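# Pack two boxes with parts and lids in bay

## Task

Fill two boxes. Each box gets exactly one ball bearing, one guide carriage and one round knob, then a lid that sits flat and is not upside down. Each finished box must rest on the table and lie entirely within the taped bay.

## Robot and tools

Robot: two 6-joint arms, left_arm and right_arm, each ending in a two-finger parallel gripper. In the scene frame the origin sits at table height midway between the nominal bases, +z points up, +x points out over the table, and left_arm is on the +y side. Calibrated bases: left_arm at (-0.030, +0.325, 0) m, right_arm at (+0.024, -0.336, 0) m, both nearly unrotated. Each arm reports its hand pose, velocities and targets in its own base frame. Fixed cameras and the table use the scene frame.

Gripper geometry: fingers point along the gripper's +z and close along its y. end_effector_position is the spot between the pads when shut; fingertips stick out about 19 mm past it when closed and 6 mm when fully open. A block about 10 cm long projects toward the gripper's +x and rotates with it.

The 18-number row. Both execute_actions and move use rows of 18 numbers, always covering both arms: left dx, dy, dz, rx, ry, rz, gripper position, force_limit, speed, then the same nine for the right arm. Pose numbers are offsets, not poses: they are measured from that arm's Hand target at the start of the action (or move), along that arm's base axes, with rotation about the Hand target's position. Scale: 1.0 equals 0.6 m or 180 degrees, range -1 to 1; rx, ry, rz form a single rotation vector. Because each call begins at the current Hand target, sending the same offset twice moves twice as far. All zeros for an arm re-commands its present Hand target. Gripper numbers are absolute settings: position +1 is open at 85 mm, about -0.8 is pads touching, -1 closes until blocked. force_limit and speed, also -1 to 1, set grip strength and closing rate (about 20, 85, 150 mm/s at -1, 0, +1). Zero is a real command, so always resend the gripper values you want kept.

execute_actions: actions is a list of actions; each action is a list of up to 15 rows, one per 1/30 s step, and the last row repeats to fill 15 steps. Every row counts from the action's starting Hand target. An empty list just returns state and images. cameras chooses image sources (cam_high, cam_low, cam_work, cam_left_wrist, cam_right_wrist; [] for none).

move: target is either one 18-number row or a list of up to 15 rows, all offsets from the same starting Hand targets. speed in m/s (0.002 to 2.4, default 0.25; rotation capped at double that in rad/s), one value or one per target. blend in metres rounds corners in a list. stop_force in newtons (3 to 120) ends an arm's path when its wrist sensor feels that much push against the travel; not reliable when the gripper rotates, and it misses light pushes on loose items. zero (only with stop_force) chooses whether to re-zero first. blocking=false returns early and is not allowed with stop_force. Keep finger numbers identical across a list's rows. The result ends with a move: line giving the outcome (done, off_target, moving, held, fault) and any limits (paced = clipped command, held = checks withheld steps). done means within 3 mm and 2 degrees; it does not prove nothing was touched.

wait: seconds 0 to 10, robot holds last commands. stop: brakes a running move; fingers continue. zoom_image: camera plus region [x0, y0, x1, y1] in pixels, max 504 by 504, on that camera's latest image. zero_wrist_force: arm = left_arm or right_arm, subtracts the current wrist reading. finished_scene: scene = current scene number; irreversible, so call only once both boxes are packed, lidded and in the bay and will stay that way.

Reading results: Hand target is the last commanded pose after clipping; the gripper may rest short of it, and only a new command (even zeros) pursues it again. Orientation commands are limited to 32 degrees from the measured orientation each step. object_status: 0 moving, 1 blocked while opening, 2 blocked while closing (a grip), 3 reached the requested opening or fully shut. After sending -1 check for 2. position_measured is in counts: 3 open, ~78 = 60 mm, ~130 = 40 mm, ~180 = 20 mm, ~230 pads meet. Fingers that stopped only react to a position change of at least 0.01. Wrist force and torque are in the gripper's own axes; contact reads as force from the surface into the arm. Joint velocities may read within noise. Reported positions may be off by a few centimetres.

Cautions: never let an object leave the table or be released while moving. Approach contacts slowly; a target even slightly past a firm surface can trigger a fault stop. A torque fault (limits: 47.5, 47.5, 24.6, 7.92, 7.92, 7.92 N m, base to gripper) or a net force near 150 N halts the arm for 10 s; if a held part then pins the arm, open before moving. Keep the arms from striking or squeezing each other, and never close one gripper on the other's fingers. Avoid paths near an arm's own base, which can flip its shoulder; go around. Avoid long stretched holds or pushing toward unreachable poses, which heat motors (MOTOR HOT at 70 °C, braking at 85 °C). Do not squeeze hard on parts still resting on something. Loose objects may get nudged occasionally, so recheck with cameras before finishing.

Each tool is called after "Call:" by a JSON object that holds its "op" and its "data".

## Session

Call:
{"op": "execute_actions", "data": {"actions": []}}

Scene clock: 0.00 s.
left_arm: end_effector_position=(+0.0600, -0.3090, +0.1680) position_measured=3 object_status=3 end_effector_quat_wxyz=(-0.174, +0.217, +0.951, +0.132) | right_arm: end_effector_position=(+0.5268, +0.0253, +0.1446) position_measured=3 object_status=3 end_effector_quat_wxyz=(+0.004, +0.875, +0.413, +0.251)
Joint positions: left_arm=[-1.578 -1.138 0.903 -0.99 -1.85 -1.079] | right_arm=[3.402 -2.053 -1.306 -0.851 1.651 2.54]
Joint velocities: within noise
Joint torques (N m): no reading
Wrist force (N): no reading
Wrist torque (N m): no reading
Wrist force, peak (N): no reading
Hand target: left_arm +0.0601, -0.3090, +0.1680; -0.174, +0.217, +0.951, +0.132 | right_arm +0.5268, +0.0253, +0.1446; +0.004, +0.875, +0.413, +0.251
Tool commands: left_gripper/position=+1.0 left_gripper/force_limit=+1.0 left_gripper/speed=+1.0 right_gripper/position=+1.0 right_gripper/force_limit=+1.0 right_gripper/speed=+1.0
camera_calibration:
cam_left_wrist: T_world_to_cam=[[0.436964, 0.869045, 0.231997, 0.197064], [0.897215, -0.439403, -0.0439219, -0.16535], [0.0637704, 0.227344, -0.971724, 0.359064], [0, 0, 0, 1]] pos_world=[0.0393474, -0.325544, 0.29593]
cam_right_wrist: T_world_to_cam=[[0.741924, -0.651422, 0.15874, -0.39099], [-0.620063, -0.756698, -0.207196, 0.41462], [0.255091, 0.0552951, -0.965335, 0.120166], [0, 0, 0, 1]] pos_world=[0.516522, 0.0523982, 0.263974]

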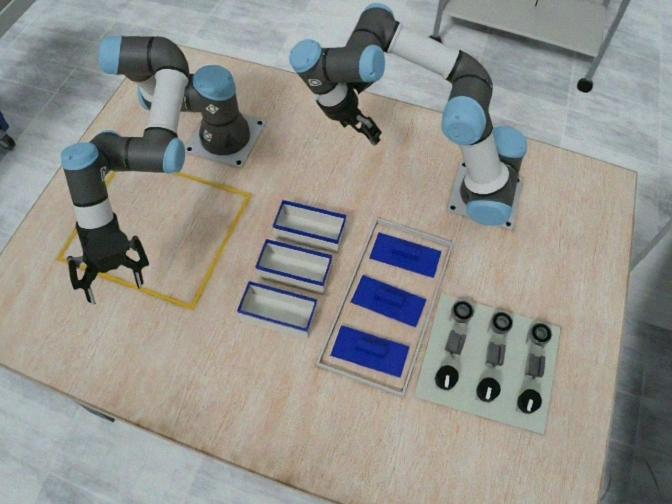

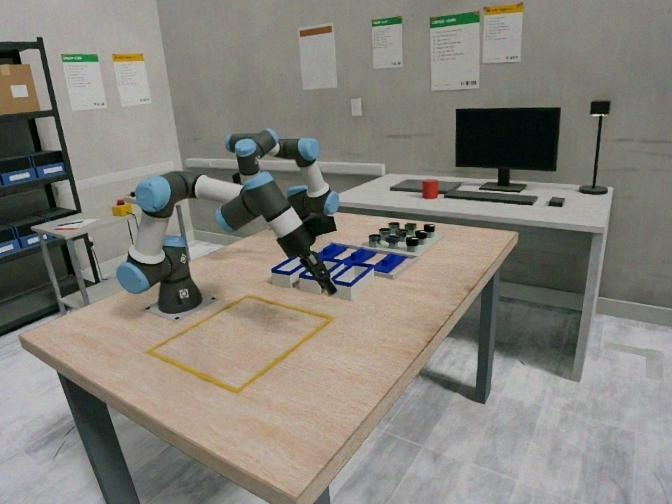

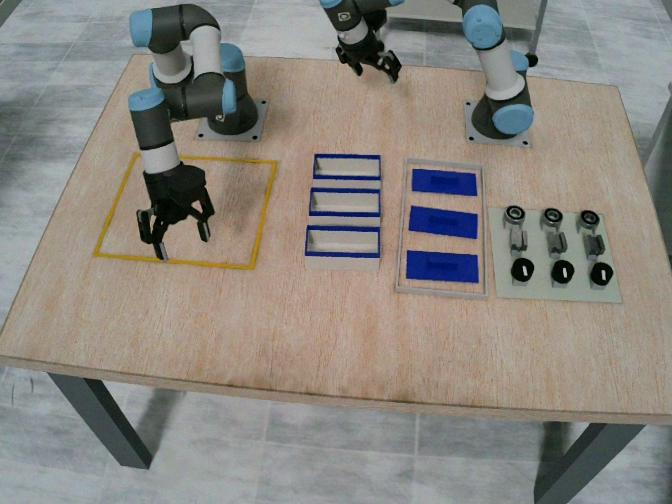

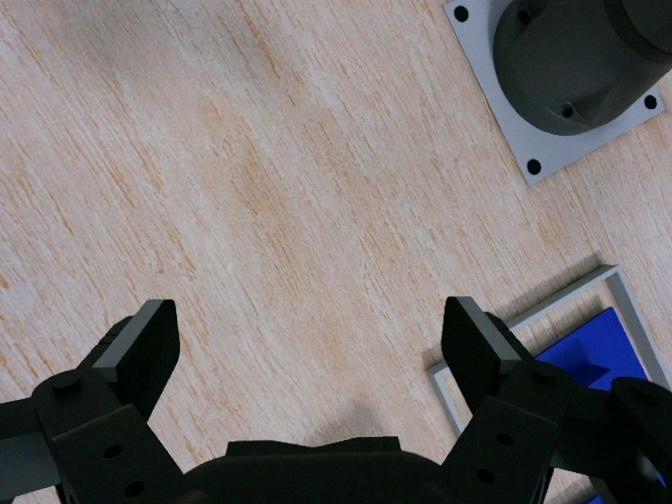

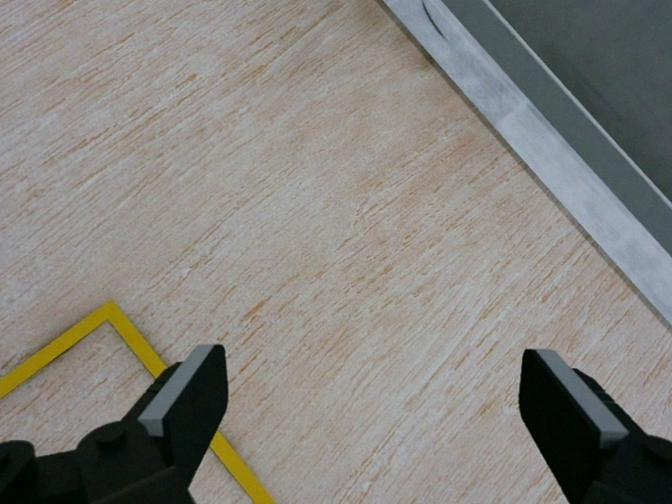

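Call:
{"op": "move", "data": {"target": [0.503,0.523,-0.08,-0.0855,-0.1127,0.1406,0.575,1,0.5,-0.351,0.541,0.125,-0.1147,0.1184,0.2145,1,0,0], "speed": 0.4}}

Scene clock: 12.60 s.
left_arm: end_effector_position=(+0.3619, +0.0048, +0.1200) position_measured=56 object_status=3 end_effector_quat_wxyz=(+0.000, +0.000, +1.000, +0.000) | right_arm: end_effector_position=(+0.3158, +0.3494, +0.2191) position_measured=3 object_status=3 end_effector_quat_wxyz=(-0.006, +0.706, +0.706, +0.055)
Joint positions: left_arm=[-0.358 -1.406 1.512 -1.677 -1.57 -0.358] | right_arm=[4.273 -2.391 -0.035 -2.179 1.545 2.701]
Joint velocities: within noise
Joint torques (N m): left_arm=[0.65 -11.51 -10.67 -2.5 0.77 0.45] | right_arm=[2.08 17.71 7.15 1.45 0.21 1.08]
Wrist force (N): left_arm=[-0.5 0.0 0.5] | right_arm=[-0.9 0.0 -0.4]
Wrist torque (N m): left_arm=[0.00 0.12 -0.09] | right_arm=[0.02 0.13 -0.02]
Wrist force, peak (N): left_arm=[-2.5 2.9 1.0] | right_arm=[-1.7 2.2 0.7]
Hand target: left_arm +0.3619, +0.0048, +0.1200; +0.000, +0.000, +1.000, +0.000 | right_arm +0.3162, +0.3499, +0.2196; +0.000, +0.707, +0.707, +0.000
Off the commanded pose: left_arm 0.000 m, 0 deg | right_arm 0.001 m, 6 deg.
elbow stopped short (right arm): the move would have taken joint 3 (elbow) straighter than the controller allows.
move: off_target (right_arm)
camera_calibration:
cam_left_wrist: T_world_to_cam=[[-0.0401872, 0.998165, 0.0452987, -0.00191328], [0.936567, 0.0218322, 0.349809, -0.364035], [0.348178, 0.056483, -0.935725, 0.115456], [0, 0, 0, 1]] pos_world=[0.300667, 0.00333617, 0.235464]
cam_right_wrist: T_world_to_cam=[[0.999939, -0.00598245, 0.00933082, -0.309436], [-0.0074044, -0.986977, 0.160693, 0.350894], [0.00824797, -0.160752, -0.98696, 0.386166], [0, 0, 0, 1]] pos_world=[0.30883, 0.40655, 0.327632]

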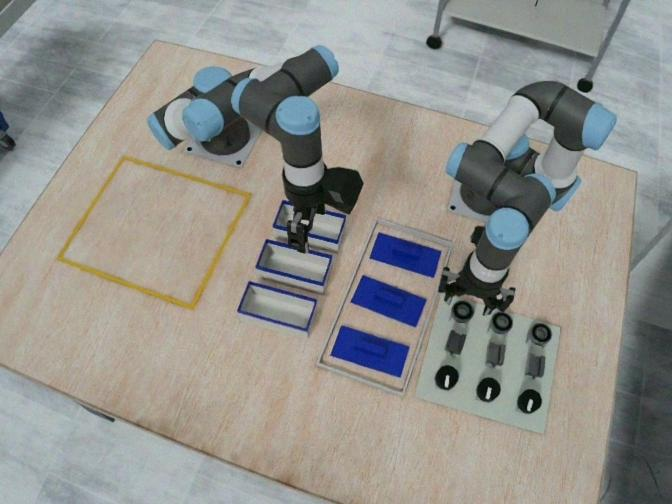

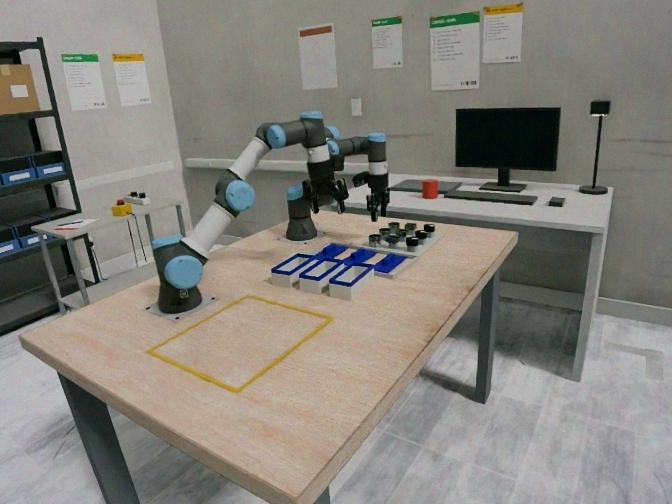

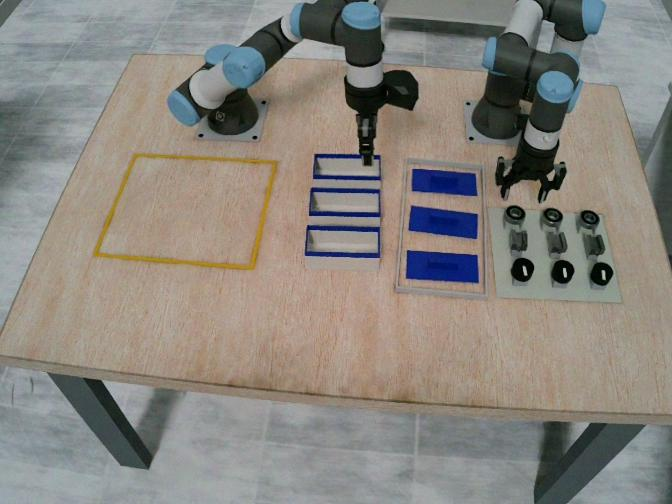

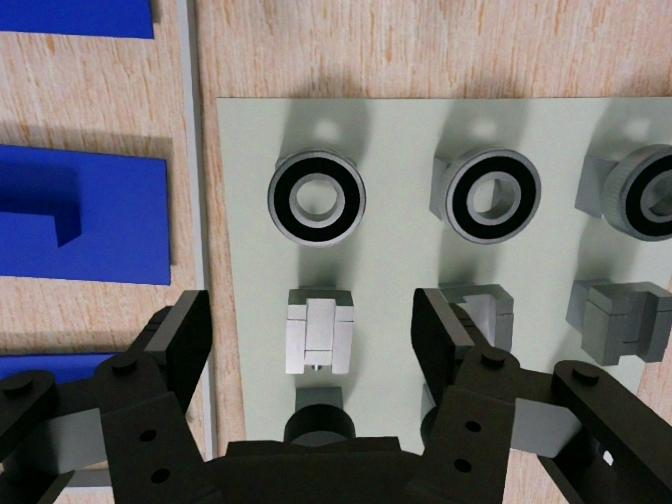

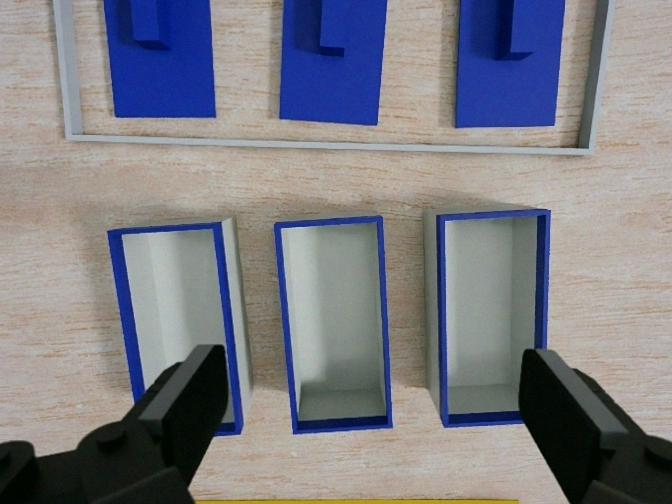

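Call:
{"op": "move", "data": {"target": [[-0.0265,0.0048,-0.05,0,0,0,0.575,1,0.5,-0.15,-0.363,0,0,0,0,1,0,0],[-0.0265,0.0048,-0.1465,0,0,0,0.575,1,0.5,-0.15,-0.363,0,0,0,0,1,0,0]], "speed": [0.25,0.12], "cameras": ["cam_left_wrist"]}}

Scene clock: 34.17 s.
left_arm: end_effector_position=(+0.3459, +0.0076, +0.0322) position_measured=56 object_status=3 end_effector_quat_wxyz=(+0.000, +0.000, +1.000, +0.000) end_effector_velocity=(+0.001, -0.001, +0.000) end_effector_angular_velocity=(-0.002, -0.003, +0.000) | right_arm: end_effector_position=(+0.2262, +0.1321, +0.2196) position_measured=3 object_status=3 end_effector_quat_wxyz=(+0.000, +0.707, +0.707, +0.000)
Joint positions: left_arm=[-0.367 -1.359 1.892 -2.104 -1.57 -0.366] | right_arm=[4.194 -1.339 -1.417 -1.957 1.571 2.623]
Joint velocities: left_arm=[-0.001 0.001 0.002 -0.006 -0.001 -0.001] | right_arm=[within noise]
Joint torques (N m): left_arm=[0.16 -12.06 -7.14 -2.76 1.01 0.53] | right_arm=[-2.24 8.97 8.2 1.15 -0.54 -0.73]
Wrist force (N): left_arm=[-0.3 -0.1 0.6] | right_arm=[-1.1 -0.2 -0.5]
Wrist torque (N m): left_arm=[-0.03 0.10 -0.09] | right_arm=[-0.02 0.18 -0.01]
Wrist force, peak (N): left_arm=[-0.4 0.0 2.1] | right_arm=[-3.8 -1.1 -0.3]
Hand target: left_arm +0.3460, +0.0076, +0.0321; +0.000, +0.000, +1.000, +0.000 | right_arm +0.2262, +0.1321, +0.2196; +0.000, +0.707, +0.707, +0.000
Off the commanded pose: left_arm 0.000 m, 0 deg | right_arm 0.000 m, 0 deg.
move: done
camera_calibration:
cam_left_wrist: T_world_to_cam=[[-0.0401767, 0.998165, 0.0453019, -0.00136873], [0.936612, 0.0218285, 0.349688, -0.318452], [0.348058, 0.0564796, -0.93577, 0.0386231], [0, 0, 0, 1]] pos_world=[0.284767, 0.00613613, 0.147563]
Images, in order (width x height): cam_left_wrist 672x504.

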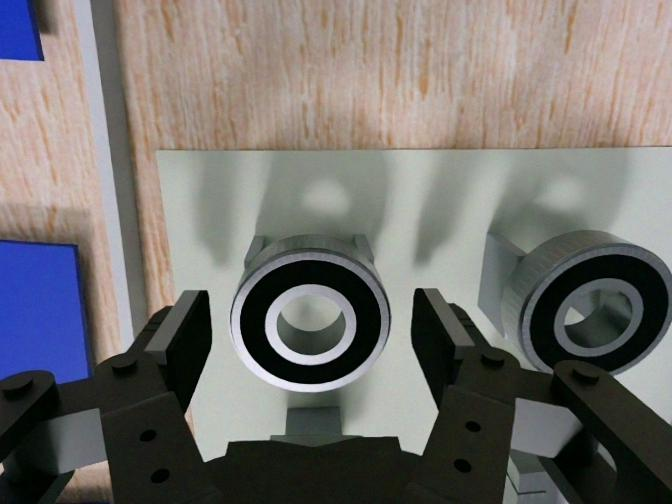

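Call:
{"op": "move", "data": {"target": [[0.0033,-0.0005,0,0,0,0,0.575,1,0.5,0,0,0,0,0,0,1,0,0],[0.0033,-0.0005,0,0,0,0,-1,-0.6,-1,0,0,0,0,0,0,1,0,0],[0.0033,-0.0005,0.14,0,0,0,-1,-0.6,-1,0,0,0,0,0,0,1,0,0],[-0.1627,-0.605,0.14,0,0,0.0172,-1,-0.6,-1,0,0,0,0,0,0,1,0,0]], "speed": [0.1,0.1,0.15,0.35], "blend": [0,0,0.04,0], "cameras": ["cam_left_wrist","cam_right_wrist"]}}

Scene clock: 43.20 s.
left_arm: end_effector_position=(+0.2484, -0.3554, +0.1162) position_measured=115 object_status=2 end_effector_quat_wxyz=(+0.000, -0.027, +1.000, +0.000) | right_arm: end_effector_position=(+0.2262, +0.1321, +0.2196) position_measured=3 object_status=3 end_effector_quat_wxyz=(+0.000, +0.707, +0.707, +0.000)
Joint positions: left_arm=[-1.268 -1.08 1.085 -1.575 -1.57 -1.322] | right_arm=[4.194 -1.339 -1.417 -1.957 1.571 2.623]
Joint velocities: within noise
Joint torques (N m): left_arm=[-2.67 -16.3 -11.42 -1.63 -0.54 -0.7] | right_arm=[-2.4 8.57 9.17 2.4 0.05 -0.74]
Wrist force (N): left_arm=[-0.3 0.0 1.3] | right_arm=[-1.2 -0.2 -0.4]
Wrist torque (N m): left_arm=[-0.01 0.09 -0.09] | right_arm=[-0.01 0.18 -0.01]
Wrist force, peak (N): left_arm=[1.4 -0.6 -5.2] | right_arm=[-1.3 -0.1 -0.5]
Hand target: left_arm +0.2483, -0.3554, +0.1161; +0.000, -0.027, +1.000, +0.000 | right_arm +0.2262, +0.1321, +0.2196; +0.000, +0.707, +0.707, +0.000
Off the commanded pose: left_arm 0.000 m, 0 deg | right_arm 0.000 m, 0 deg.
move: done
camera_calibration:
cam_left_wrist: T_world_to_cam=[[-0.0941793, 0.994536, 0.0450379, 0.365395], [0.934031, 0.0726119, 0.349733, -0.22988], [0.344552, 0.0750044, -0.935766, 0.17913], [0, 0, 0, 1]] pos_world=[0.187408, -0.360142, 0.231564]
cam_right_wrist: T_world_to_cam=[[0.998207, -0.00803054, -0.0593191, -0.205412], [0.00678841, -0.969381, 0.245467, 0.111511], [-0.0594741, -0.24543, -0.967588, 0.374661], [0, 0, 0, 1]] pos_world=[0.226569, 0.1984, 0.32296]
Images, in order (width x height): cam_left_wrist 672x504, cam_right_wrist 672x504.

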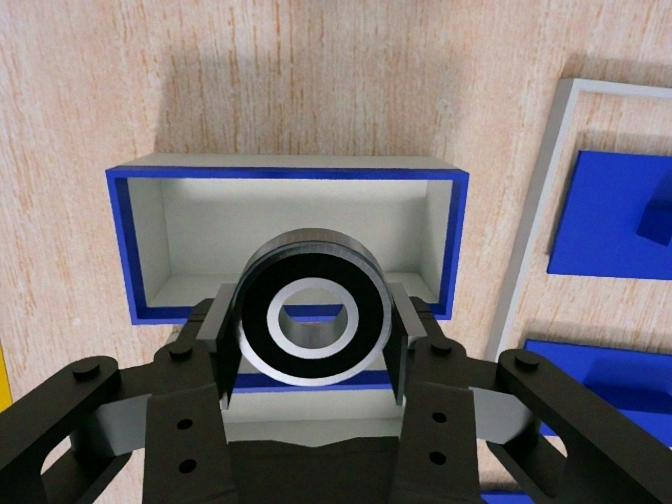

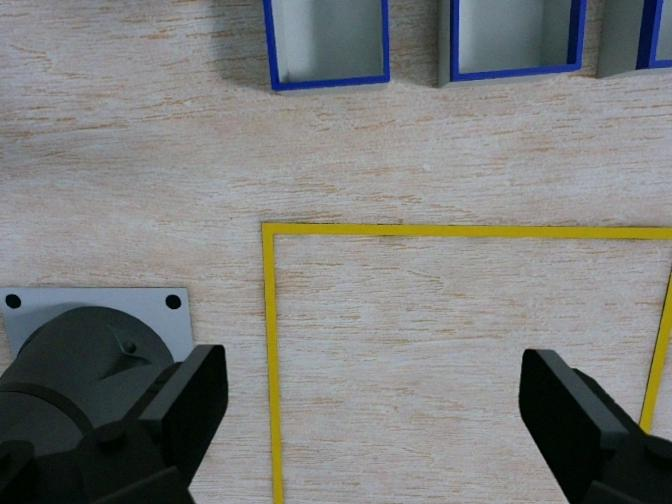

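Call:
{"op": "move", "data": {"target": [[-0.002,0,-0.11,0,0,0,-1,-0.6,-1,0,0,0,0,0,0,1,0,0],[-0.002,0,-0.165,0,0,0,-1,-0.6,-1,0,0,0,0,0,0,1,0,0]], "speed": [0.12,0.02], "stop_force": 4, "cameras": ["cam_left_wrist"]}}

Scene clock: 53.00 s.
left_arm: end_effector_position=(+0.2471, -0.3554, +0.0211) position_measured=115 object_status=2 end_effector_quat_wxyz=(+0.000, -0.027, +1.000, +0.000) | right_arm: end_effector_position=(+0.2262, +0.1321, +0.2196) position_measured=3 object_status=3 end_effector_quat_wxyz=(+0.000, +0.707, +0.707, +0.000)
Joint positions: left_arm=[-1.271 -0.997 1.411 -1.984 -1.57 -1.325] | right_arm=[4.194 -1.339 -1.417 -1.957 1.571 2.623]
Joint velocities: within noise
Joint torques (N m): left_arm=[0.6 -16.44 -5.8 -2.07 0.25 0.47] | right_arm=[-2.14 8.21 9.97 2.45 0.07 -0.71]
Wrist force (N): left_arm=[0.2 0.3 -7.0] | right_arm=[-1.2 0.0 -0.5]
Wrist torque (N m): left_arm=[0.24 0.08 -0.07] | right_arm=[0.01 0.18 -0.01]
Wrist force, peak (N): left_arm=[1.0 4.0 -22.5] | right_arm=[-1.3 -0.2 -0.4]
Hand target: left_arm +0.2471, -0.3554, +0.0211; +0.000, -0.027, +1.000, +0.000 (not the last commanded pose) | right_arm +0.2262, +0.1321, +0.2196; +0.000, +0.707, +0.707, +0.000
Off the commanded pose: left_arm 0.004 m, 0 deg | right_arm 0.000 m, 0 deg.
move: contact (left_arm); path passed 1 of 2 targets
camera_calibration:
cam_left_wrist: T_world_to_cam=[[-0.0940952, 0.994528, 0.0453866, 0.3695], [0.934043, 0.0724115, 0.349744, -0.195575], [0.344544, 0.0753022, -0.935745, 0.0906577], [0, 0, 0, 1]] pos_world=[0.186208, -0.360142, 0.136463]
Images, in order (width x height): cam_left_wrist 672x504.

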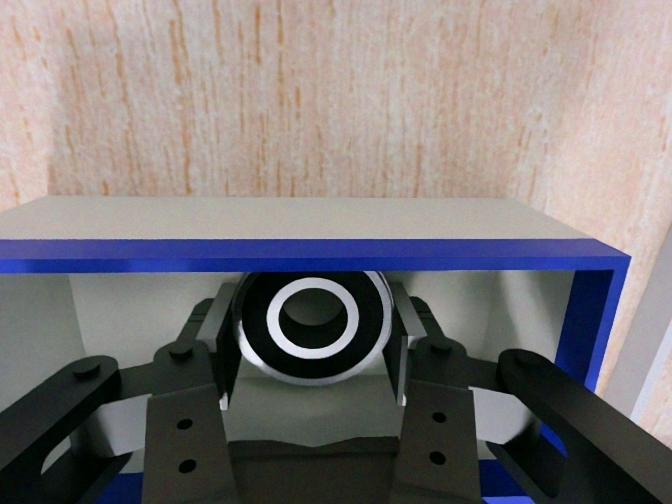

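Call:
{"op": "move", "data": {"target": [[0,0,0.002,0,0,0,0.31,-0.6,-0.5,0,0,0,0,0,0,1,0,0],[0,0,0.1,0,0,0,0.31,-0.6,-0.5,0,0,0,0,0,0,1,0,0],[0.0034,-0.063,0.1,0,0,0,-0.8,-0.6,0,0,0,0,0,0,0,1,0,0]], "speed": [0.03,0.12,0.15], "cameras": []}}

Call:
{"op": "move", "data": {"target": [0,0,-0.0915,0,0,0,-0.8,-0.6,0,0,0,0,0,0,0,1,0,0], "speed": 0.08, "stop_force": 6, "cameras": []}}

Call:
{"op": "move", "data": {"target": [-0.003,0.088,0,0,0,0,-0.8,-0.6,0,0,0,0,0,0,0,1,0,0], "speed": 0.04, "stop_force": 4, "cameras": ["cam_left_wrist"]}}

Scene clock: 64.73 s.
left_arm: end_effector_position=(+0.2492, -0.3932, +0.0811) position_measured=229 object_status=0 end_effector_quat_wxyz=(+0.000, -0.027, +1.000, +0.000) | right_arm: end_effector_position=(+0.2262, +0.1321, +0.2196) position_measured=3 object_status=3 end_effector_quat_wxyz=(+0.000, +0.707, +0.707, +0.000)
Joint positions: left_arm=[-1.292 -0.914 0.98 -1.636 -1.57 -1.345] | right_arm=[4.194 -1.339 -1.417 -1.957 1.571 2.623]
Joint velocities: within noise
Joint torques (N m): left_arm=[-1.87 -18.13 -8.57 -0.96 0.25 -0.64] | right_arm=[-2.09 8 9.97 2.48 0.01 -0.74]
Wrist force (N): left_arm=[-0.4 0.0 0.4] | right_arm=[-1.1 -0.1 -0.4]
Wrist torque (N m): left_arm=[0.00 0.12 -0.09] | right_arm=[0.00 0.18 -0.01]
Wrist force, peak (N): left_arm=[0.2 0.2 -7.5] | right_arm=[-1.4 -0.2 -0.4]
Hand target: left_arm +0.2492, -0.3932, +0.0811; +0.000, -0.027, +1.000, +0.000 | right_arm +0.2262, +0.1321, +0.2196; +0.000, +0.707, +0.707, +0.000
Off the commanded pose: left_arm 0.000 m, 0 deg | right_arm 0.000 m, 0 deg.
move: done
No camera images: "cameras" was empty.

Scene clock: 66.23 s.
left_arm: end_effector_position=(+0.2492, -0.3932, +0.0262) position_measured=229 object_status=3 end_effector_quat_wxyz=(+0.000, -0.027, +1.000, +0.000) | right_arm: end_effector_position=(+0.2262, +0.1321, +0.2196) position_measured=3 object_status=3 end_effector_quat_wxyz=(+0.000, +0.707, +0.707, +0.000)
Joint positions: left_arm=[-1.291 -0.868 1.163 -1.865 -1.57 -1.345] | right_arm=[4.194 -1.339 -1.417 -1.957 1.571 2.623]
Joint velocities: within noise
Joint torques (N m): left_arm=[-0.93 -20.46 -8.09 -2.89 0.51 -0.4] | right_arm=[-2.21 8 9.9 2.39 0.04 -0.69]
Wrist force (N): left_arm=[-0.1 0.0 0.4] | right_arm=[-1.2 -0.2 -0.3]
Wrist torque (N m): left_arm=[0.00 0.06 -0.09] | right_arm=[-0.01 0.19 -0.01]
Wrist force, peak (N): left_arm=[-0.1 -0.1 1.7] | right_arm=[-1.3 0.0 -0.4]
Hand target: left_arm +0.2492, -0.3932, +0.0262; +0.000, -0.027, +1.000, +0.000 | right_arm +0.2262, +0.1321, +0.2196; +0.000, +0.707, +0.707, +0.000
Off the commanded pose: left_arm 0.000 m, 0 deg | right_arm 0.000 m, 0 deg.
move: done
No camera images: "cameras" was empty.

Scene clock: 68.53 s.
left_arm: end_effector_position=(+0.2474, -0.3404, +0.0262) position_measured=229 object_status=3 end_effector_quat_wxyz=(+0.000, -0.027, +1.000, +0.000) | right_arm: end_effector_position=(+0.2262, +0.1321, +0.2196) position_measured=3 object_status=3 end_effector_quat_wxyz=(+0.000, +0.707, +0.707, +0.000)
Joint positions: left_arm=[-1.259 -1.054 1.478 -1.995 -1.57 -1.313] | right_arm=[4.194 -1.339 -1.417 -1.957 1.571 2.623]
Joint velocities: within noise
Joint torques (N m): left_arm=[-2.82 -17.99 -7.64 -0.97 0.6 -0.7] | right_arm=[-2.17 7.74 9.86 2.44 0.04 -0.7]
Wrist force (N): left_arm=[-0.3 -0.1 0.4] | right_arm=[-1.2 -0.1 -0.4]
Wrist torque (N m): left_arm=[-0.02 0.09 -0.08] | right_arm=[0.00 0.19 -0.01]
Wrist force, peak (N): left_arm=[-0.5 -0.6 0.5] | right_arm=[-1.4 -0.2 -0.3]
Hand target: left_arm +0.2474, -0.3404, +0.0262; +0.000, -0.027, +1.000, +0.000 | right_arm +0.2262, +0.1321, +0.2196; +0.000, +0.707, +0.707, +0.000
Off the commanded pose: left_arm 0.000 m, 0 deg | right_arm 0.000 m, 0 deg.
move: done
camera_calibration:
cam_left_wrist: T_world_to_cam=[[-0.0940952, 0.994528, 0.0453866, 0.354369], [0.934043, 0.0724115, 0.349744, -0.198632], [0.344544, 0.0753022, -0.935745, 0.0942316], [0, 0, 0, 1]] pos_world=[0.186408, -0.345142, 0.141563]
Images, in order (width x height): cam_left_wrist 672x504.

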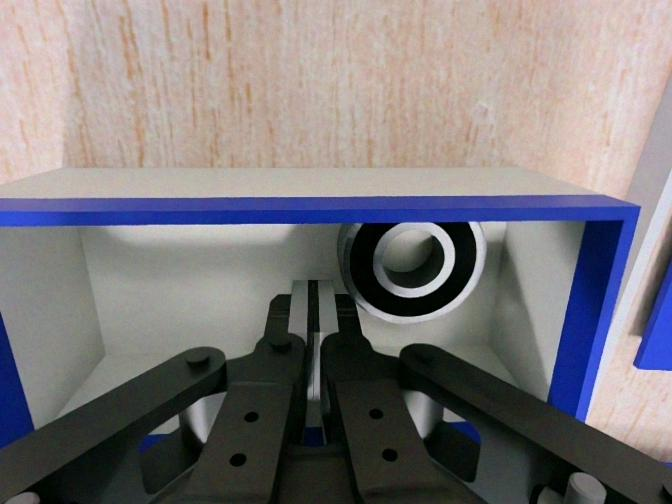

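Call:
{"op": "move", "data": {"target": [-0.0007,0.0155,0,0,0,0,-0.8,-0.6,0,0,0,0,0,0,0,1,0,0], "speed": 0.03, "stop_force": 4, "cameras": ["cam_left_wrist"]}}

Scene clock: 72.80 s.
left_arm: end_effector_position=(+0.2470, -0.3311, +0.0262) position_measured=229 object_status=3 end_effector_quat_wxyz=(+0.000, -0.027, +1.000, +0.000) | right_arm: end_effector_position=(+0.2262, +0.1321, +0.2196) position_measured=3 object_status=3 end_effector_quat_wxyz=(+0.000, +0.707, +0.707, +0.000)
Joint positions: left_arm=[-1.253 -1.084 1.527 -2.013 -1.57 -1.307] | right_arm=[4.194 -1.339 -1.417 -1.957 1.571 2.623]
Joint velocities: within noise
Joint torques (N m): left_arm=[-2.25 -15.21 -8.36 -0.88 0.41 -0.69] | right_arm=[-2.07 7.49 9.75 2.38 0 -0.66]
Wrist force (N): left_arm=[-0.4 -0.1 0.4] | right_arm=[-1.1 -0.1 -0.4]
Wrist torque (N m): left_arm=[-0.01 0.10 -0.08] | right_arm=[0.01 0.18 -0.01]
Wrist force, peak (N): left_arm=[-0.5 -0.7 0.2] | right_arm=[-1.4 -0.1 -0.4]
Hand target: left_arm +0.2470, -0.3311, +0.0262; +0.000, -0.027, +1.000, +0.000 | right_arm +0.2262, +0.1321, +0.2196; +0.000, +0.707, +0.707, +0.000
Off the commanded pose: left_arm 0.000 m, 0 deg | right_arm 0.000 m, 0 deg.
move: done
camera_calibration:
cam_left_wrist: T_world_to_cam=[[-0.0940612, 0.994536, 0.0452934, 0.345087], [0.934045, 0.0724123, 0.349737, -0.198966], [0.344546, 0.0752028, -0.935752, 0.0937299], [0, 0, 0, 1]] pos_world=[0.186008, -0.335843, 0.141663]
Images, in order (width x height): cam_left_wrist 672x504.

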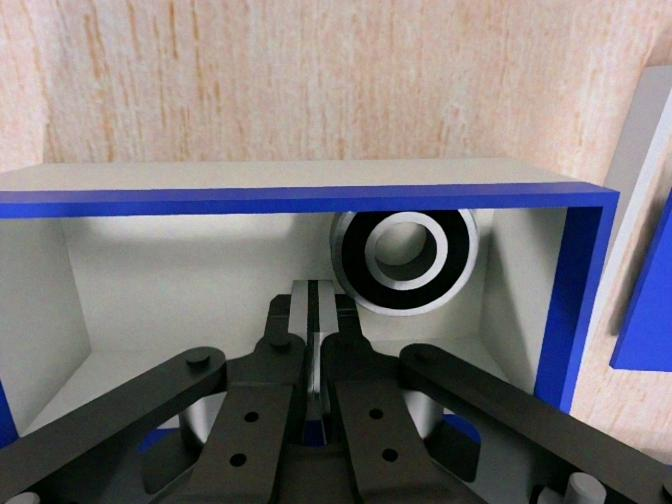

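Call:
{"op": "move", "data": {"target": [[0,-0.01,0,0,0,0,-0.8,-0.6,0,0,0,0,0,0,0,1,0,0],[-0.017,-0.012,0,0,0,0,-0.8,-0.6,0,0,0,0,0,0,0,1,0,0]], "speed": 0.06, "cameras": []}}

Call:
{"op": "move", "data": {"target": [-0.0017,0.033,0,0,0,0,-0.8,-0.6,0,0,0,0,0,0,0,1,0,0], "speed": 0.03, "stop_force": 4, "cameras": ["cam_left_wrist"]}}

Scene clock: 80.93 s.
left_arm: end_effector_position=(+0.2368, -0.3384, +0.0263) position_measured=229 object_status=3 end_effector_quat_wxyz=(+0.000, -0.027, +1.000, +0.000) | right_arm: end_effector_position=(+0.2262, +0.1321, +0.2196) position_measured=3 object_status=3 end_effector_quat_wxyz=(+0.000, +0.707, +0.707, +0.000)
Joint positions: left_arm=[-1.283 -1.085 1.528 -2.014 -1.57 -1.337] | right_arm=[4.194 -1.339 -1.417 -1.957 1.571 2.623]
Joint velocities: within noise
Joint torques (N m): left_arm=[2.09 -14.89 -9.97 -0.94 -0.7 0.71] | right_arm=[-2.02 7.65 9.65 2.38 -0.01 -0.66]
Wrist force (N): left_arm=[-0.3 0.1 0.3] | right_arm=[-1.2 -0.1 -0.3]
Wrist torque (N m): left_arm=[0.01 0.10 -0.09] | right_arm=[0.00 0.19 -0.01]
Wrist force, peak (N): left_arm=[-0.9 -0.5 0.4] | right_arm=[-1.3 -0.1 -0.5]
Hand target: left_arm +0.2368, -0.3383, +0.0262; +0.000, -0.027, +1.000, +0.000 | right_arm +0.2262, +0.1321, +0.2196; +0.000, +0.707, +0.707, +0.000
Off the commanded pose: left_arm 0.000 m, 0 deg | right_arm 0.000 m, 0 deg.
move: done
No camera images: "cameras" was empty.

Scene clock: 82.50 s.
left_arm: end_effector_position=(+0.2357, -0.3185, +0.0262) position_measured=229 object_status=3 end_effector_quat_wxyz=(+0.000, -0.027, +1.000, +0.000) | right_arm: end_effector_position=(+0.2262, +0.1321, +0.2196) position_measured=3 object_status=3 end_effector_quat_wxyz=(+0.000, +0.707, +0.707, +0.000)
Joint positions: left_arm=[-1.271 -1.15 1.629 -2.05 -1.57 -1.325] | right_arm=[4.194 -1.339 -1.417 -1.957 1.571 2.623]
Joint velocities: within noise
Joint torques (N m): left_arm=[-3.2 -13.92 -7.76 -0.96 0.26 -0.66] | right_arm=[-1.97 7.48 9.71 2.4 0.03 -0.66]
Wrist force (N): left_arm=[-0.2 -0.1 0.4] | right_arm=[-1.3 -0.2 -0.4]
Wrist torque (N m): left_arm=[-0.01 0.08 -0.08] | right_arm=[-0.01 0.20 -0.01]
Wrist force, peak (N): left_arm=[-0.4 -0.5 0.6] | right_arm=[-1.3 -0.2 -0.2]
Hand target: left_arm +0.2357, -0.3185, +0.0262; +0.000, -0.027, +1.000, +0.000 | right_arm +0.2262, +0.1321, +0.2196; +0.000, +0.707, +0.707, +0.000
Off the commanded pose: left_arm 0.000 m, 0 deg | right_arm 0.000 m, 0 deg.
move: done
camera_calibration:
cam_left_wrist: T_world_to_cam=[[-0.0940612, 0.994536, 0.0452934, 0.331503], [0.934045, 0.0724123, 0.349737, -0.189417], [0.344546, 0.0752028, -0.935752, 0.0966412], [0, 0, 0, 1]] pos_world=[0.174808, -0.323243, 0.141663]
Images, in order (width x height): cam_left_wrist 672x504.

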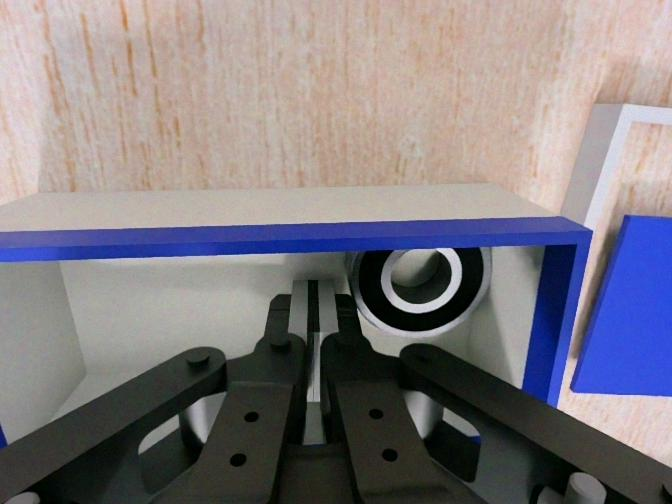

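Call:
{"op": "move", "data": {"target": [[0,-0.01,0.14,0,0,0,-0.8,-0.6,0,0,0,0,0,0,0,1,0,0],[0.1,0.25,0.14,0,0,-0.007,-0.8,-0.6,0,0,0,0,0,0,0,1,0,0],[0.4305,0.5517,0.1,0,0,-0.0172,0.575,0,0,0,0,0,0,0,0,1,0,0]], "speed": [0.15,0.4,0.4], "blend": [0.04,0.1,0], "cameras": ["cam_left_wrist"]}}

Scene clock: 94.37 s.
left_arm: end_effector_position=(+0.4940, +0.0125, +0.0862) position_measured=56 object_status=0 end_effector_quat_wxyz=(+0.000, +0.000, +1.000, +0.000) | right_arm: end_effector_position=(+0.2262, +0.1321, +0.2196) position_measured=3 object_status=3 end_effector_quat_wxyz=(+0.000, +0.707, +0.707, +0.000)
Joint positions: left_arm=[-0.243 -0.747 0.661 -1.485 -1.57 -0.243] | right_arm=[4.194 -1.339 -1.417 -1.957 1.571 2.623]
Joint velocities: within noise
Joint torques (N m): left_arm=[1.89 -24.09 -8.39 -1.38 1.19 0.62] | right_arm=[-1.75 7.29 9.58 2.42 0.06 -0.58]
Wrist force (N): left_arm=[-0.3 -0.2 0.5] | right_arm=[-1.2 0.0 -0.3]
Wrist torque (N m): left_arm=[-0.03 0.10 -0.09] | right_arm=[0.01 0.19 -0.01]
Wrist force, peak (N): left_arm=[-2.5 2.7 1.1] | right_arm=[-1.4 -0.1 -0.2]
Hand target: left_arm +0.4940, +0.0125, +0.0862; +0.000, +0.000, +1.000, +0.000 | right_arm +0.2262, +0.1321, +0.2196; +0.000, +0.707, +0.707, +0.000
Off the commanded pose: left_arm 0.000 m, 0 deg | right_arm 0.000 m, 0 deg.
move: done; blend cut to 0.0836 m at target 2
camera_calibration:
cam_left_wrist: T_world_to_cam=[[-0.0402165, 0.998159, 0.0453934, -0.00276185], [0.936611, 0.0218337, 0.34969, -0.476189], [0.348056, 0.0565793, -0.935765, 0.0374228], [0, 0, 0, 1]] pos_world=[0.432867, 0.0110364, 0.201663]
Images, in order (width x height): cam_left_wrist 672x504.

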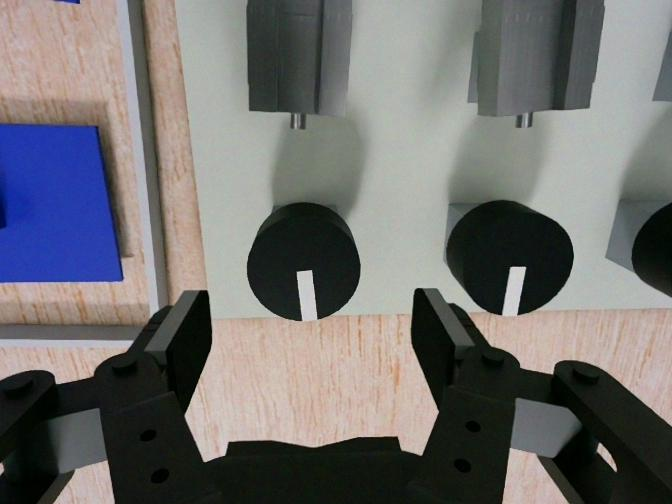

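Call:
{"op": "move", "data": {"target": [[0.0008,-0.0048,-0.085,0,0,0,0.575,1,0.5,0,0,0,0,0,0,1,0,0],[0.0008,-0.0048,-0.085,0,0,0,-1,-0.6,-1,0,0,0,0,0,0,1,0,0],[0.0008,-0.0048,0.05,0,0,0,-1,-0.6,-1,0,0,0,0,0,0,1,0,0],[-0.2,-0.2,0.07,0,0,0.01,-1,-0.6,-1,0,0,0,0,0,0,1,0,0],[-0.418,-0.599,0.06,0,0,0.039,-1,-0.6,-1,0,0,0,0,0,0,1,0,0]], "speed": [0.12,0.1,0.12,0.35,0.35], "blend": [0,0,0.04,0.1,0], "cameras": ["cam_left_wrist"]}}

Scene clock: 112.17 s.
left_arm: end_effector_position=(+0.2433, -0.3469, +0.1223) position_measured=121 object_status=2 end_effector_quat_wxyz=(+0.000, -0.061, +0.998, +0.000) | right_arm: end_effector_position=(+0.2262, +0.1321, +0.2196) position_measured=3 object_status=3 end_effector_quat_wxyz=(+0.000, +0.707, +0.707, +0.000)
Joint positions: left_arm=[-1.274 -1.128 1.128 -1.571 -1.57 -1.396] | right_arm=[4.194 -1.339 -1.417 -1.957 1.571 2.623]
Joint velocities: within noise
Joint torques (N m): left_arm=[-2.65 -15.85 -10.73 -2.27 -1.31 -0.69] | right_arm=[-2.12 6.9 9.35 2.4 0.04 -0.51]
Wrist force (N): left_arm=[-0.2 0.0 0.8] | right_arm=[-1.2 0.0 -0.2]
Wrist torque (N m): left_arm=[0.01 0.08 -0.09] | right_arm=[0.02 0.18 -0.01]
Wrist force, peak (N): left_arm=[3.2 -0.7 -7.1] | right_arm=[-1.3 0.1 -0.3]
Hand target: left_arm +0.2432, -0.3469, +0.1222; +0.000, -0.061, +0.998, +0.000 | right_arm +0.2262, +0.1321, +0.2196; +0.000, +0.707, +0.707, +0.000
Off the commanded pose: left_arm 0.000 m, 0 deg | right_arm 0.000 m, 0 deg.
move: done; blend cut to 0.0842 m at target 4
camera_calibration:
cam_left_wrist: T_world_to_cam=[[-0.161981, 0.985758, 0.0452124, 0.369592], [0.926864, 0.136261, 0.349793, -0.204014], [0.338651, 0.0985658, -0.935735, 0.19558], [0, 0, 0, 1]] pos_world=[0.182727, -0.355806, 0.237664]
Images, in order (width x height): cam_left_wrist 672x504.

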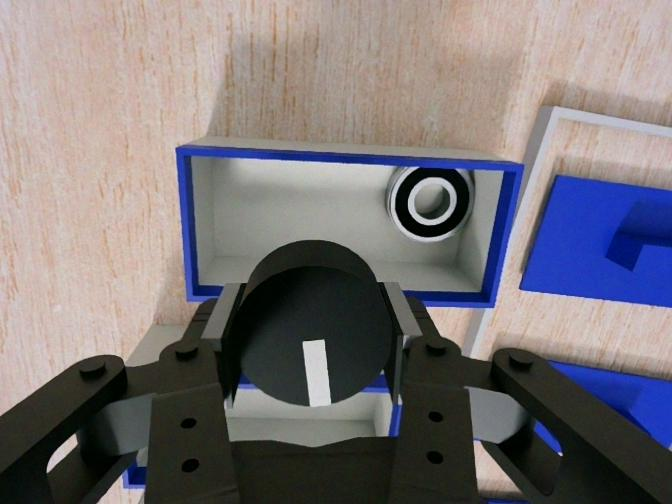

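Call:
{"op": "move", "data": {"target": [[-0.0117,-0.0008,-0.12,0,0,0.004,-1,-0.6,-1,0,0,0,0,0,0,1,0,0],[-0.0117,-0.0008,-0.175,0,0,0.004,-1,-0.6,-1,0,0,0,0,0,0,1,0,0]], "speed": [0.12,0.02], "stop_force": 4, "cameras": ["cam_left_wrist"]}}

Scene clock: 121.50 s.
left_arm: end_effector_position=(+0.2362, -0.3474, +0.0213) position_measured=121 object_status=2 end_effector_quat_wxyz=(+0.000, -0.067, +0.998, +0.000) | right_arm: end_effector_position=(+0.2262, +0.1321, +0.2196) position_measured=3 object_status=3 end_effector_quat_wxyz=(+0.000, +0.707, +0.707, +0.000)
Joint positions: left_arm=[-1.291 -1.048 1.494 -2.016 -1.57 -1.426] | right_arm=[4.194 -1.339 -1.417 -1.957 1.571 2.623]
Joint velocities: within noise
Joint torques (N m): left_arm=[-0.13 -15.18 -5.21 -1.77 0.7 0.44] | right_arm=[-1.92 6.67 9.29 2.4 0 -0.44]
Wrist force (N): left_arm=[0.0 -0.3 -8.0] | right_arm=[-1.2 0.0 -0.3]
Wrist torque (N m): left_arm=[0.26 0.06 -0.08] | right_arm=[0.01 0.18 -0.01]
Wrist force, peak (N): left_arm=[1.1 4.9 -25.2] | right_arm=[-1.4 -0.1 -0.1]
Hand target: left_arm +0.2362, -0.3474, +0.0214; +0.000, -0.067, +0.998, +0.000 (not the last commanded pose) | right_arm +0.2262, +0.1321, +0.2196; +0.000, +0.707, +0.707, +0.000
Off the commanded pose: left_arm 0.004 m, 0 deg | right_arm 0.000 m, 0 deg.
move: contact (left_arm); path passed 1 of 2 targets
camera_calibration:
cam_left_wrist: T_world_to_cam=[[-0.174287, 0.98365, 0.0453467, 0.375712], [0.925131, 0.147797, 0.349699, -0.157709], [0.33728, 0.1029, -0.935764, 0.105422], [0, 0, 0, 1]] pos_world=[0.175826, -0.357109, 0.136763]
Images, in order (width x height): cam_left_wrist 672x504.

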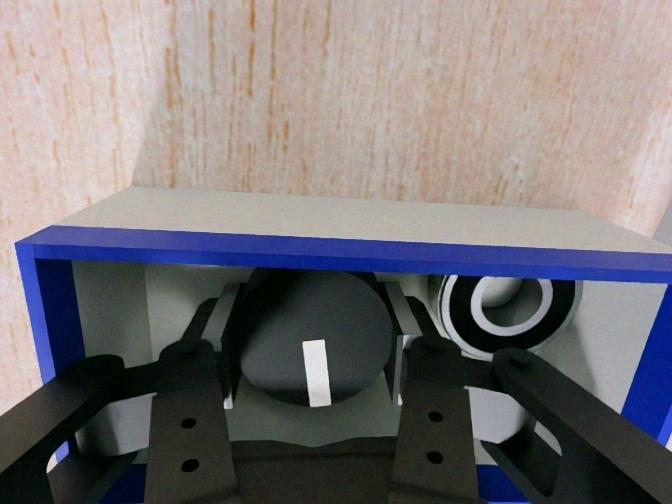

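Call:
{"op": "move", "data": {"target": [[0,0,0.004,0,0,0,-1,-0.6,-1,0,0,0,0,0,0,1,0,0],[0,0,0.004,0,0,0,0.25,-0.6,-0.7,0,0,0,0,0,0,1,0,0],[-0.0004,0.003,0.019,-0.0991,-0.0134,0,0.25,-0.6,-0.7,0,0,0,0,0,0,1,0,0]], "speed": [0.03,0.03,0.06], "cameras": []}}

Call:
{"op": "move", "data": {"target": [0.0101,-0.0743,0,0,0,0,0.25,-0.6,-0.7,0,0,0,0,0,0,1,0,0], "speed": 0.03, "stop_force": 4, "cameras": ["cam_left_wrist"]}}

Scene clock: 130.40 s.
left_arm: end_effector_position=(+0.2360, -0.3456, +0.0328) position_measured=98 object_status=3 end_effector_quat_wxyz=(+0.011, -0.067, +0.985, -0.156) | right_arm: end_effector_position=(+0.2262, +0.1321, +0.2196) position_measured=3 object_status=3 end_effector_quat_wxyz=(+0.000, +0.707, +0.707, +0.000)
Joint positions: left_arm=[-1.256 -1.229 1.929 -2.579 -1.626 -1.399] | right_arm=[4.194 -1.339 -1.417 -1.957 1.571 2.623]
Joint velocities: within noise
Joint torques (N m): left_arm=[-1.76 -11.84 -7.6 -2.63 0.76 -0.57] | right_arm=[-1.89 6.32 9.13 2.41 0 -0.43]
Wrist force (N): left_arm=[0.0 0.5 0.5] | right_arm=[-1.3 0.1 -0.3]
Wrist torque (N m): left_arm=[0.03 0.05 -0.13] | right_arm=[0.04 0.21 -0.01]
Wrist force, peak (N): left_arm=[0.1 0.0 -8.9] | right_arm=[-1.4 0.0 -0.1]
Hand target: left_arm +0.2360, -0.3456, +0.0328; +0.011, -0.067, +0.985, -0.156 | right_arm +0.2262, +0.1321, +0.2196; +0.000, +0.707, +0.707, +0.000
Off the commanded pose: left_arm 0.000 m, 0 deg | right_arm 0.000 m, 0 deg.
move: done
No camera images: "cameras" was empty.

Scene clock: 132.93 s.
left_arm: end_effector_position=(+0.2421, -0.3902, +0.0328) position_measured=98 object_status=3 end_effector_quat_wxyz=(+0.011, -0.067, +0.985, -0.156) | right_arm: end_effector_position=(+0.2262, +0.1321, +0.2196) position_measured=3 object_status=3 end_effector_quat_wxyz=(+0.000, +0.707, +0.707, +0.000)
Joint positions: left_arm=[-1.278 -1.09 1.709 -2.5 -1.619 -1.42] | right_arm=[4.194 -1.339 -1.417 -1.957 1.571 2.623]
Joint velocities: within noise
Joint torques (N m): left_arm=[1.23 -19.8 -9.81 -3.26 -0.65 0.64] | right_arm=[-1.65 6.37 9.04 2.4 -0.05 -0.4]
Wrist force (N): left_arm=[-0.1 0.7 0.5] | right_arm=[-1.2 0.1 -0.2]
Wrist torque (N m): left_arm=[0.05 0.07 -0.13] | right_arm=[0.03 0.19 -0.01]
Wrist force, peak (N): left_arm=[0.0 1.3 0.3] | right_arm=[-1.4 0.0 -0.1]
Hand target: left_arm +0.2421, -0.3902, +0.0328; +0.011, -0.067, +0.985, -0.156 | right_arm +0.2262, +0.1321, +0.2196; +0.000, +0.707, +0.707, +0.000
Off the commanded pose: left_arm 0.000 m, 0 deg | right_arm 0.000 m, 0 deg.
move: done
camera_calibration:
cam_left_wrist: T_world_to_cam=[[-0.169679, 0.949116, -0.265307, 0.413815], [0.910776, 0.253853, 0.325646, -0.115155], [0.376424, -0.18638, -0.907506, -0.00479461], [0, 0, 0, 1]] pos_world=[0.176901, -0.36442, 0.142937]
Images, in order (width x height): cam_left_wrist 672x504.

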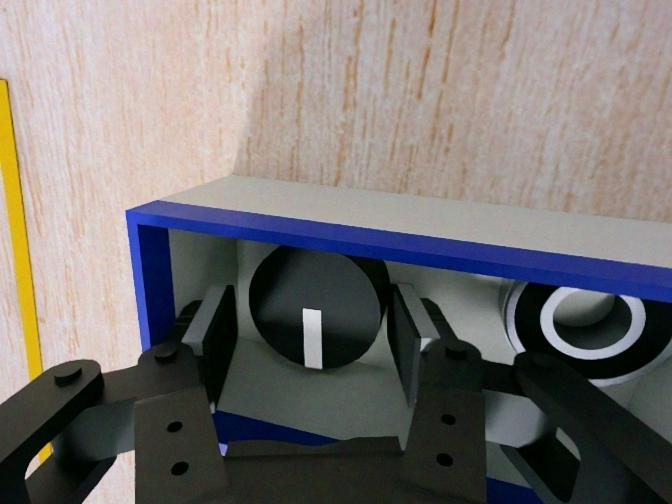

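Call:
{"op": "move", "data": {"target": [[-0.0015,0.008,0.13,0,0,0,0.25,0,0,0,0,0,0,0,0,1,0,0],[0.08,0.25,0.14,0.1015,0.0072,-0.0436,0.575,0,0,0,0,0,0,0,0,1,0,0],[0.2973,0.6645,0.09,0.1015,0.0072,-0.0436,0.575,0,0,0,0,0,0,0,0,1,0,0]], "speed": [0.12,0.35,0.35], "blend": [0,0.08,0], "cameras": ["cam_left_wrist"]}}

Scene clock: 143.57 s.
left_arm: end_effector_position=(+0.4204, +0.0085, +0.0868) position_measured=56 object_status=3 end_effector_quat_wxyz=(-0.001, +0.002, +1.000, +0.003) | right_arm: end_effector_position=(+0.2262, +0.1321, +0.2196) position_measured=3 object_status=3 end_effector_quat_wxyz=(+0.000, +0.707, +0.707, +0.000)
Joint positions: left_arm=[-0.3 -1.128 1.295 -1.735 -1.566 -0.297] | right_arm=[4.194 -1.339 -1.417 -1.957 1.571 2.623]
Joint velocities: within noise
Joint torques (N m): left_arm=[2.19 -15.08 -11.17 -2.29 1.15 0.69] | right_arm=[-1.87 6.29 8.87 2.41 0 -0.41]
Wrist force (N): left_arm=[-0.7 -0.1 0.5] | right_arm=[-1.3 0.1 -0.2]
Wrist torque (N m): left_arm=[-0.02 0.16 -0.10] | right_arm=[0.03 0.20 -0.01]
Wrist force, peak (N): left_arm=[-2.0 3.0 0.9] | right_arm=[-1.5 -0.1 0.0]
Hand target: left_arm +0.4204, +0.0085, +0.0868; -0.001, +0.002, +1.000, +0.003 | right_arm +0.2262, +0.1321, +0.2196; +0.000, +0.707, +0.707, +0.000
Off the commanded pose: left_arm 0.000 m, 0 deg | right_arm 0.000 m, 0 deg.
move: done; blend cut to 0 m at target 2
camera_calibration:
cam_left_wrist: T_world_to_cam=[[-0.0373271, 0.998024, 0.0505426, -0.00340333], [0.93721, 0.0174122, 0.348331, -0.407458], [0.346763, 0.0603712, -0.936008, 0.0642554], [0, 0, 0, 1]] pos_world=[0.359465, 0.00661218, 0.202246]
Images, in order (width x height): cam_left_wrist 672x504.

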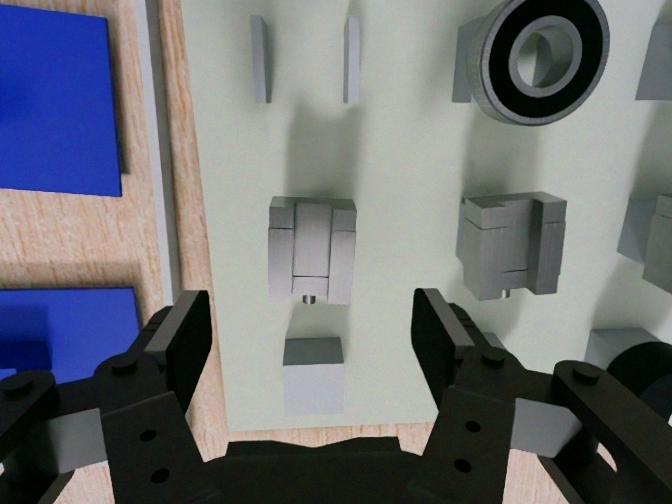

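Call:
{"op": "move", "data": {"target": [[0.0017,0.0008,-0.068,0,0,0,0.575,0,0,0,0,0,0,0,0,1,0,0],[0.0017,0.0008,-0.068,0,0,0,-1,-0.6,-1,0,0,0,0,0,0,1,0,0],[0.0017,0.0008,0.05,0,0,0,-1,-0.6,-1,0,0,0,0,0,0,1,0,0],[-0.12,-0.25,0.07,0,0,0.02,-1,-0.6,-1,0,0,0,0,0,0,1,0,0],[-0.2985,-0.602,0.06,0,0,0.044,-1,-0.6,-1,0,0,0,0,0,0,1,0,0]], "speed": [0.1,0.1,0.12,0.35,0.35], "blend": [0,0,0.04,0.1,0], "cameras": ["cam_left_wrist"]}}

Scene clock: 155.53 s.
left_arm: end_effector_position=(+0.2414, -0.3527, +0.1228) position_measured=147 object_status=2 end_effector_quat_wxyz=(-0.001, -0.068, +0.998, +0.003) | right_arm: end_effector_position=(+0.2262, +0.1321, +0.2196) position_measured=3 object_status=3 end_effector_quat_wxyz=(+0.000, +0.707, +0.707, +0.000)
Joint positions: left_arm=[-1.282 -1.103 1.087 -1.548 -1.571 -1.417] | right_arm=[4.194 -1.339 -1.417 -1.957 1.571 2.623]
Joint velocities: within noise
Joint torques (N m): left_arm=[-2.52 -15.97 -11.09 -2.22 -1.29 -0.66] | right_arm=[-1.84 6.39 8.71 2.41 -0.02 -0.33]
Wrist force (N): left_arm=[-0.3 0.0 1.4] | right_arm=[-1.1 0.1 -0.2]
Wrist torque (N m): left_arm=[0.00 0.09 -0.09] | right_arm=[0.03 0.18 -0.01]
Wrist force, peak (N): left_arm=[1.6 -0.2 -5.1] | right_arm=[-1.4 0.0 -0.1]
Hand target: left_arm +0.2413, -0.3527, +0.1228; -0.001, -0.067, +0.998, +0.003 | right_arm +0.2262, +0.1321, +0.2196; +0.000, +0.707, +0.707, +0.000
Off the commanded pose: left_arm 0.000 m, 0 deg | right_arm 0.000 m, 0 deg.
move: done; blend cut to 0.0354 m at target 3, 0.0838 m at target 4
camera_calibration:
cam_left_wrist: T_world_to_cam=[[-0.174677, 0.98333, 0.0505062, 0.37648], [0.92585, 0.146576, 0.348307, -0.197578], [0.335097, 0.107602, -0.936019, 0.201323], [0, 0, 0, 1]] pos_world=[0.181227, -0.362907, 0.238246]
Images, in order (width x height): cam_left_wrist 672x504.

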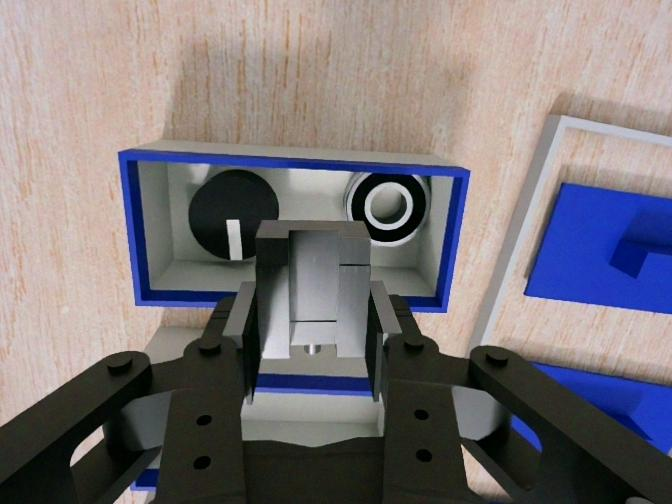

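Call:
{"op": "move", "data": {"target": [[0,-0.005,-0.118,0,0,0.002,-1,-0.6,-1,0,0,0,0,0,0,1,0,0],[0,-0.005,-0.145,0,0,0.002,-1,-0.6,-1,0,0,0,0,0,0,1,0,0]], "speed": [0.12,0.02], "stop_force": 4, "cameras": ["cam_left_wrist","cam_low"]}}

Scene clock: 184.47 s.
left_arm: end_effector_position=(+0.2413, -0.3557, +0.0458) position_measured=147 object_status=2 end_effector_quat_wxyz=(-0.001, -0.071, +0.997, +0.003) | right_arm: end_effector_position=(+0.2262, +0.1321, +0.2196) position_measured=3 object_status=3 end_effector_quat_wxyz=(+0.000, +0.707, +0.707, +0.000)
Joint positions: left_arm=[-1.284 -1.042 1.358 -1.881 -1.571 -1.425] | right_arm=[4.194 -1.339 -1.417 -1.957 1.571 2.623]
Joint velocities: within noise
Joint torques (N m): left_arm=[-1.45 -19.74 -7.52 -2.64 0.96 -0.38] | right_arm=[-1.99 6.23 8.45 2.42 0 -0.34]
Wrist force (N): left_arm=[-0.2 -0.1 -1.2] | right_arm=[-1.1 0.0 0.0]
Wrist torque (N m): left_arm=[0.05 0.10 -0.09] | right_arm=[0.01 0.17 -0.01]
Wrist force, peak (N): left_arm=[0.0 2.4 -9.6] | right_arm=[-1.4 0.1 0.0]
Hand target: left_arm +0.2413, -0.3557, +0.0458; -0.001, -0.071, +0.997, +0.003 (not the last commanded pose) | right_arm +0.2262, +0.1321, +0.2196; +0.000, +0.707, +0.707, +0.000
Off the commanded pose: left_arm 0.010 m, 0 deg | right_arm 0.000 m, 0 deg.
move: contact (left_arm); path passed 1 of 2 targets
camera_calibration:
cam_left_wrist: T_world_to_cam=[[-0.180684, 0.982228, 0.0508055, 0.384414], [0.924992, 0.152144, 0.348197, -0.168166], [0.334279, 0.109908, -0.936043, 0.130678], [0, 0, 0, 1]] pos_world=[0.181327, -0.366359, 0.161345]
Images, in order (width x height): cam_low 672x504, cam_left_wrist 672x504.

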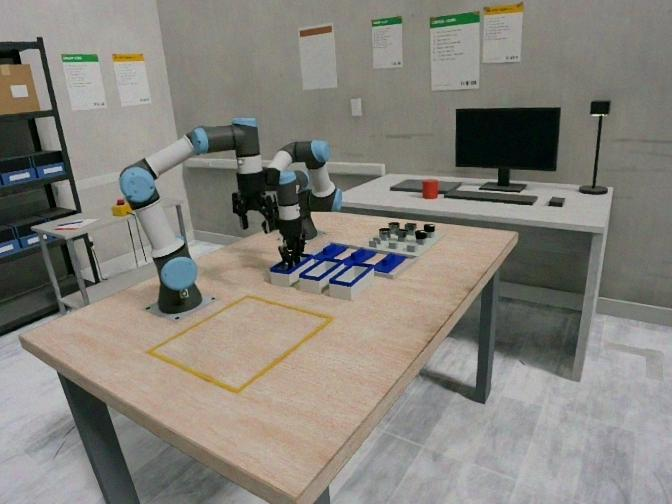

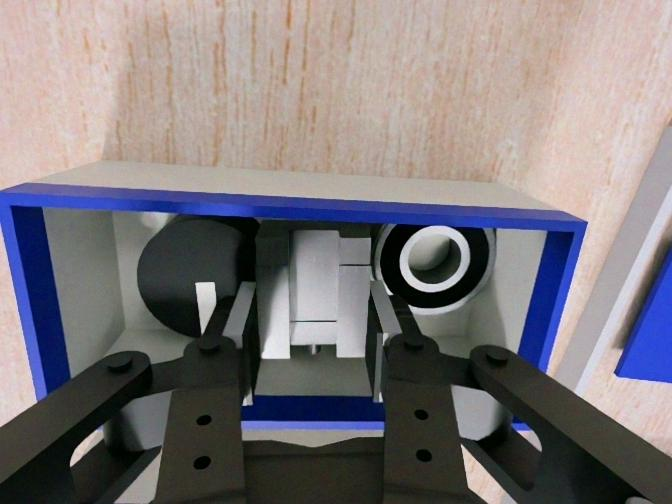

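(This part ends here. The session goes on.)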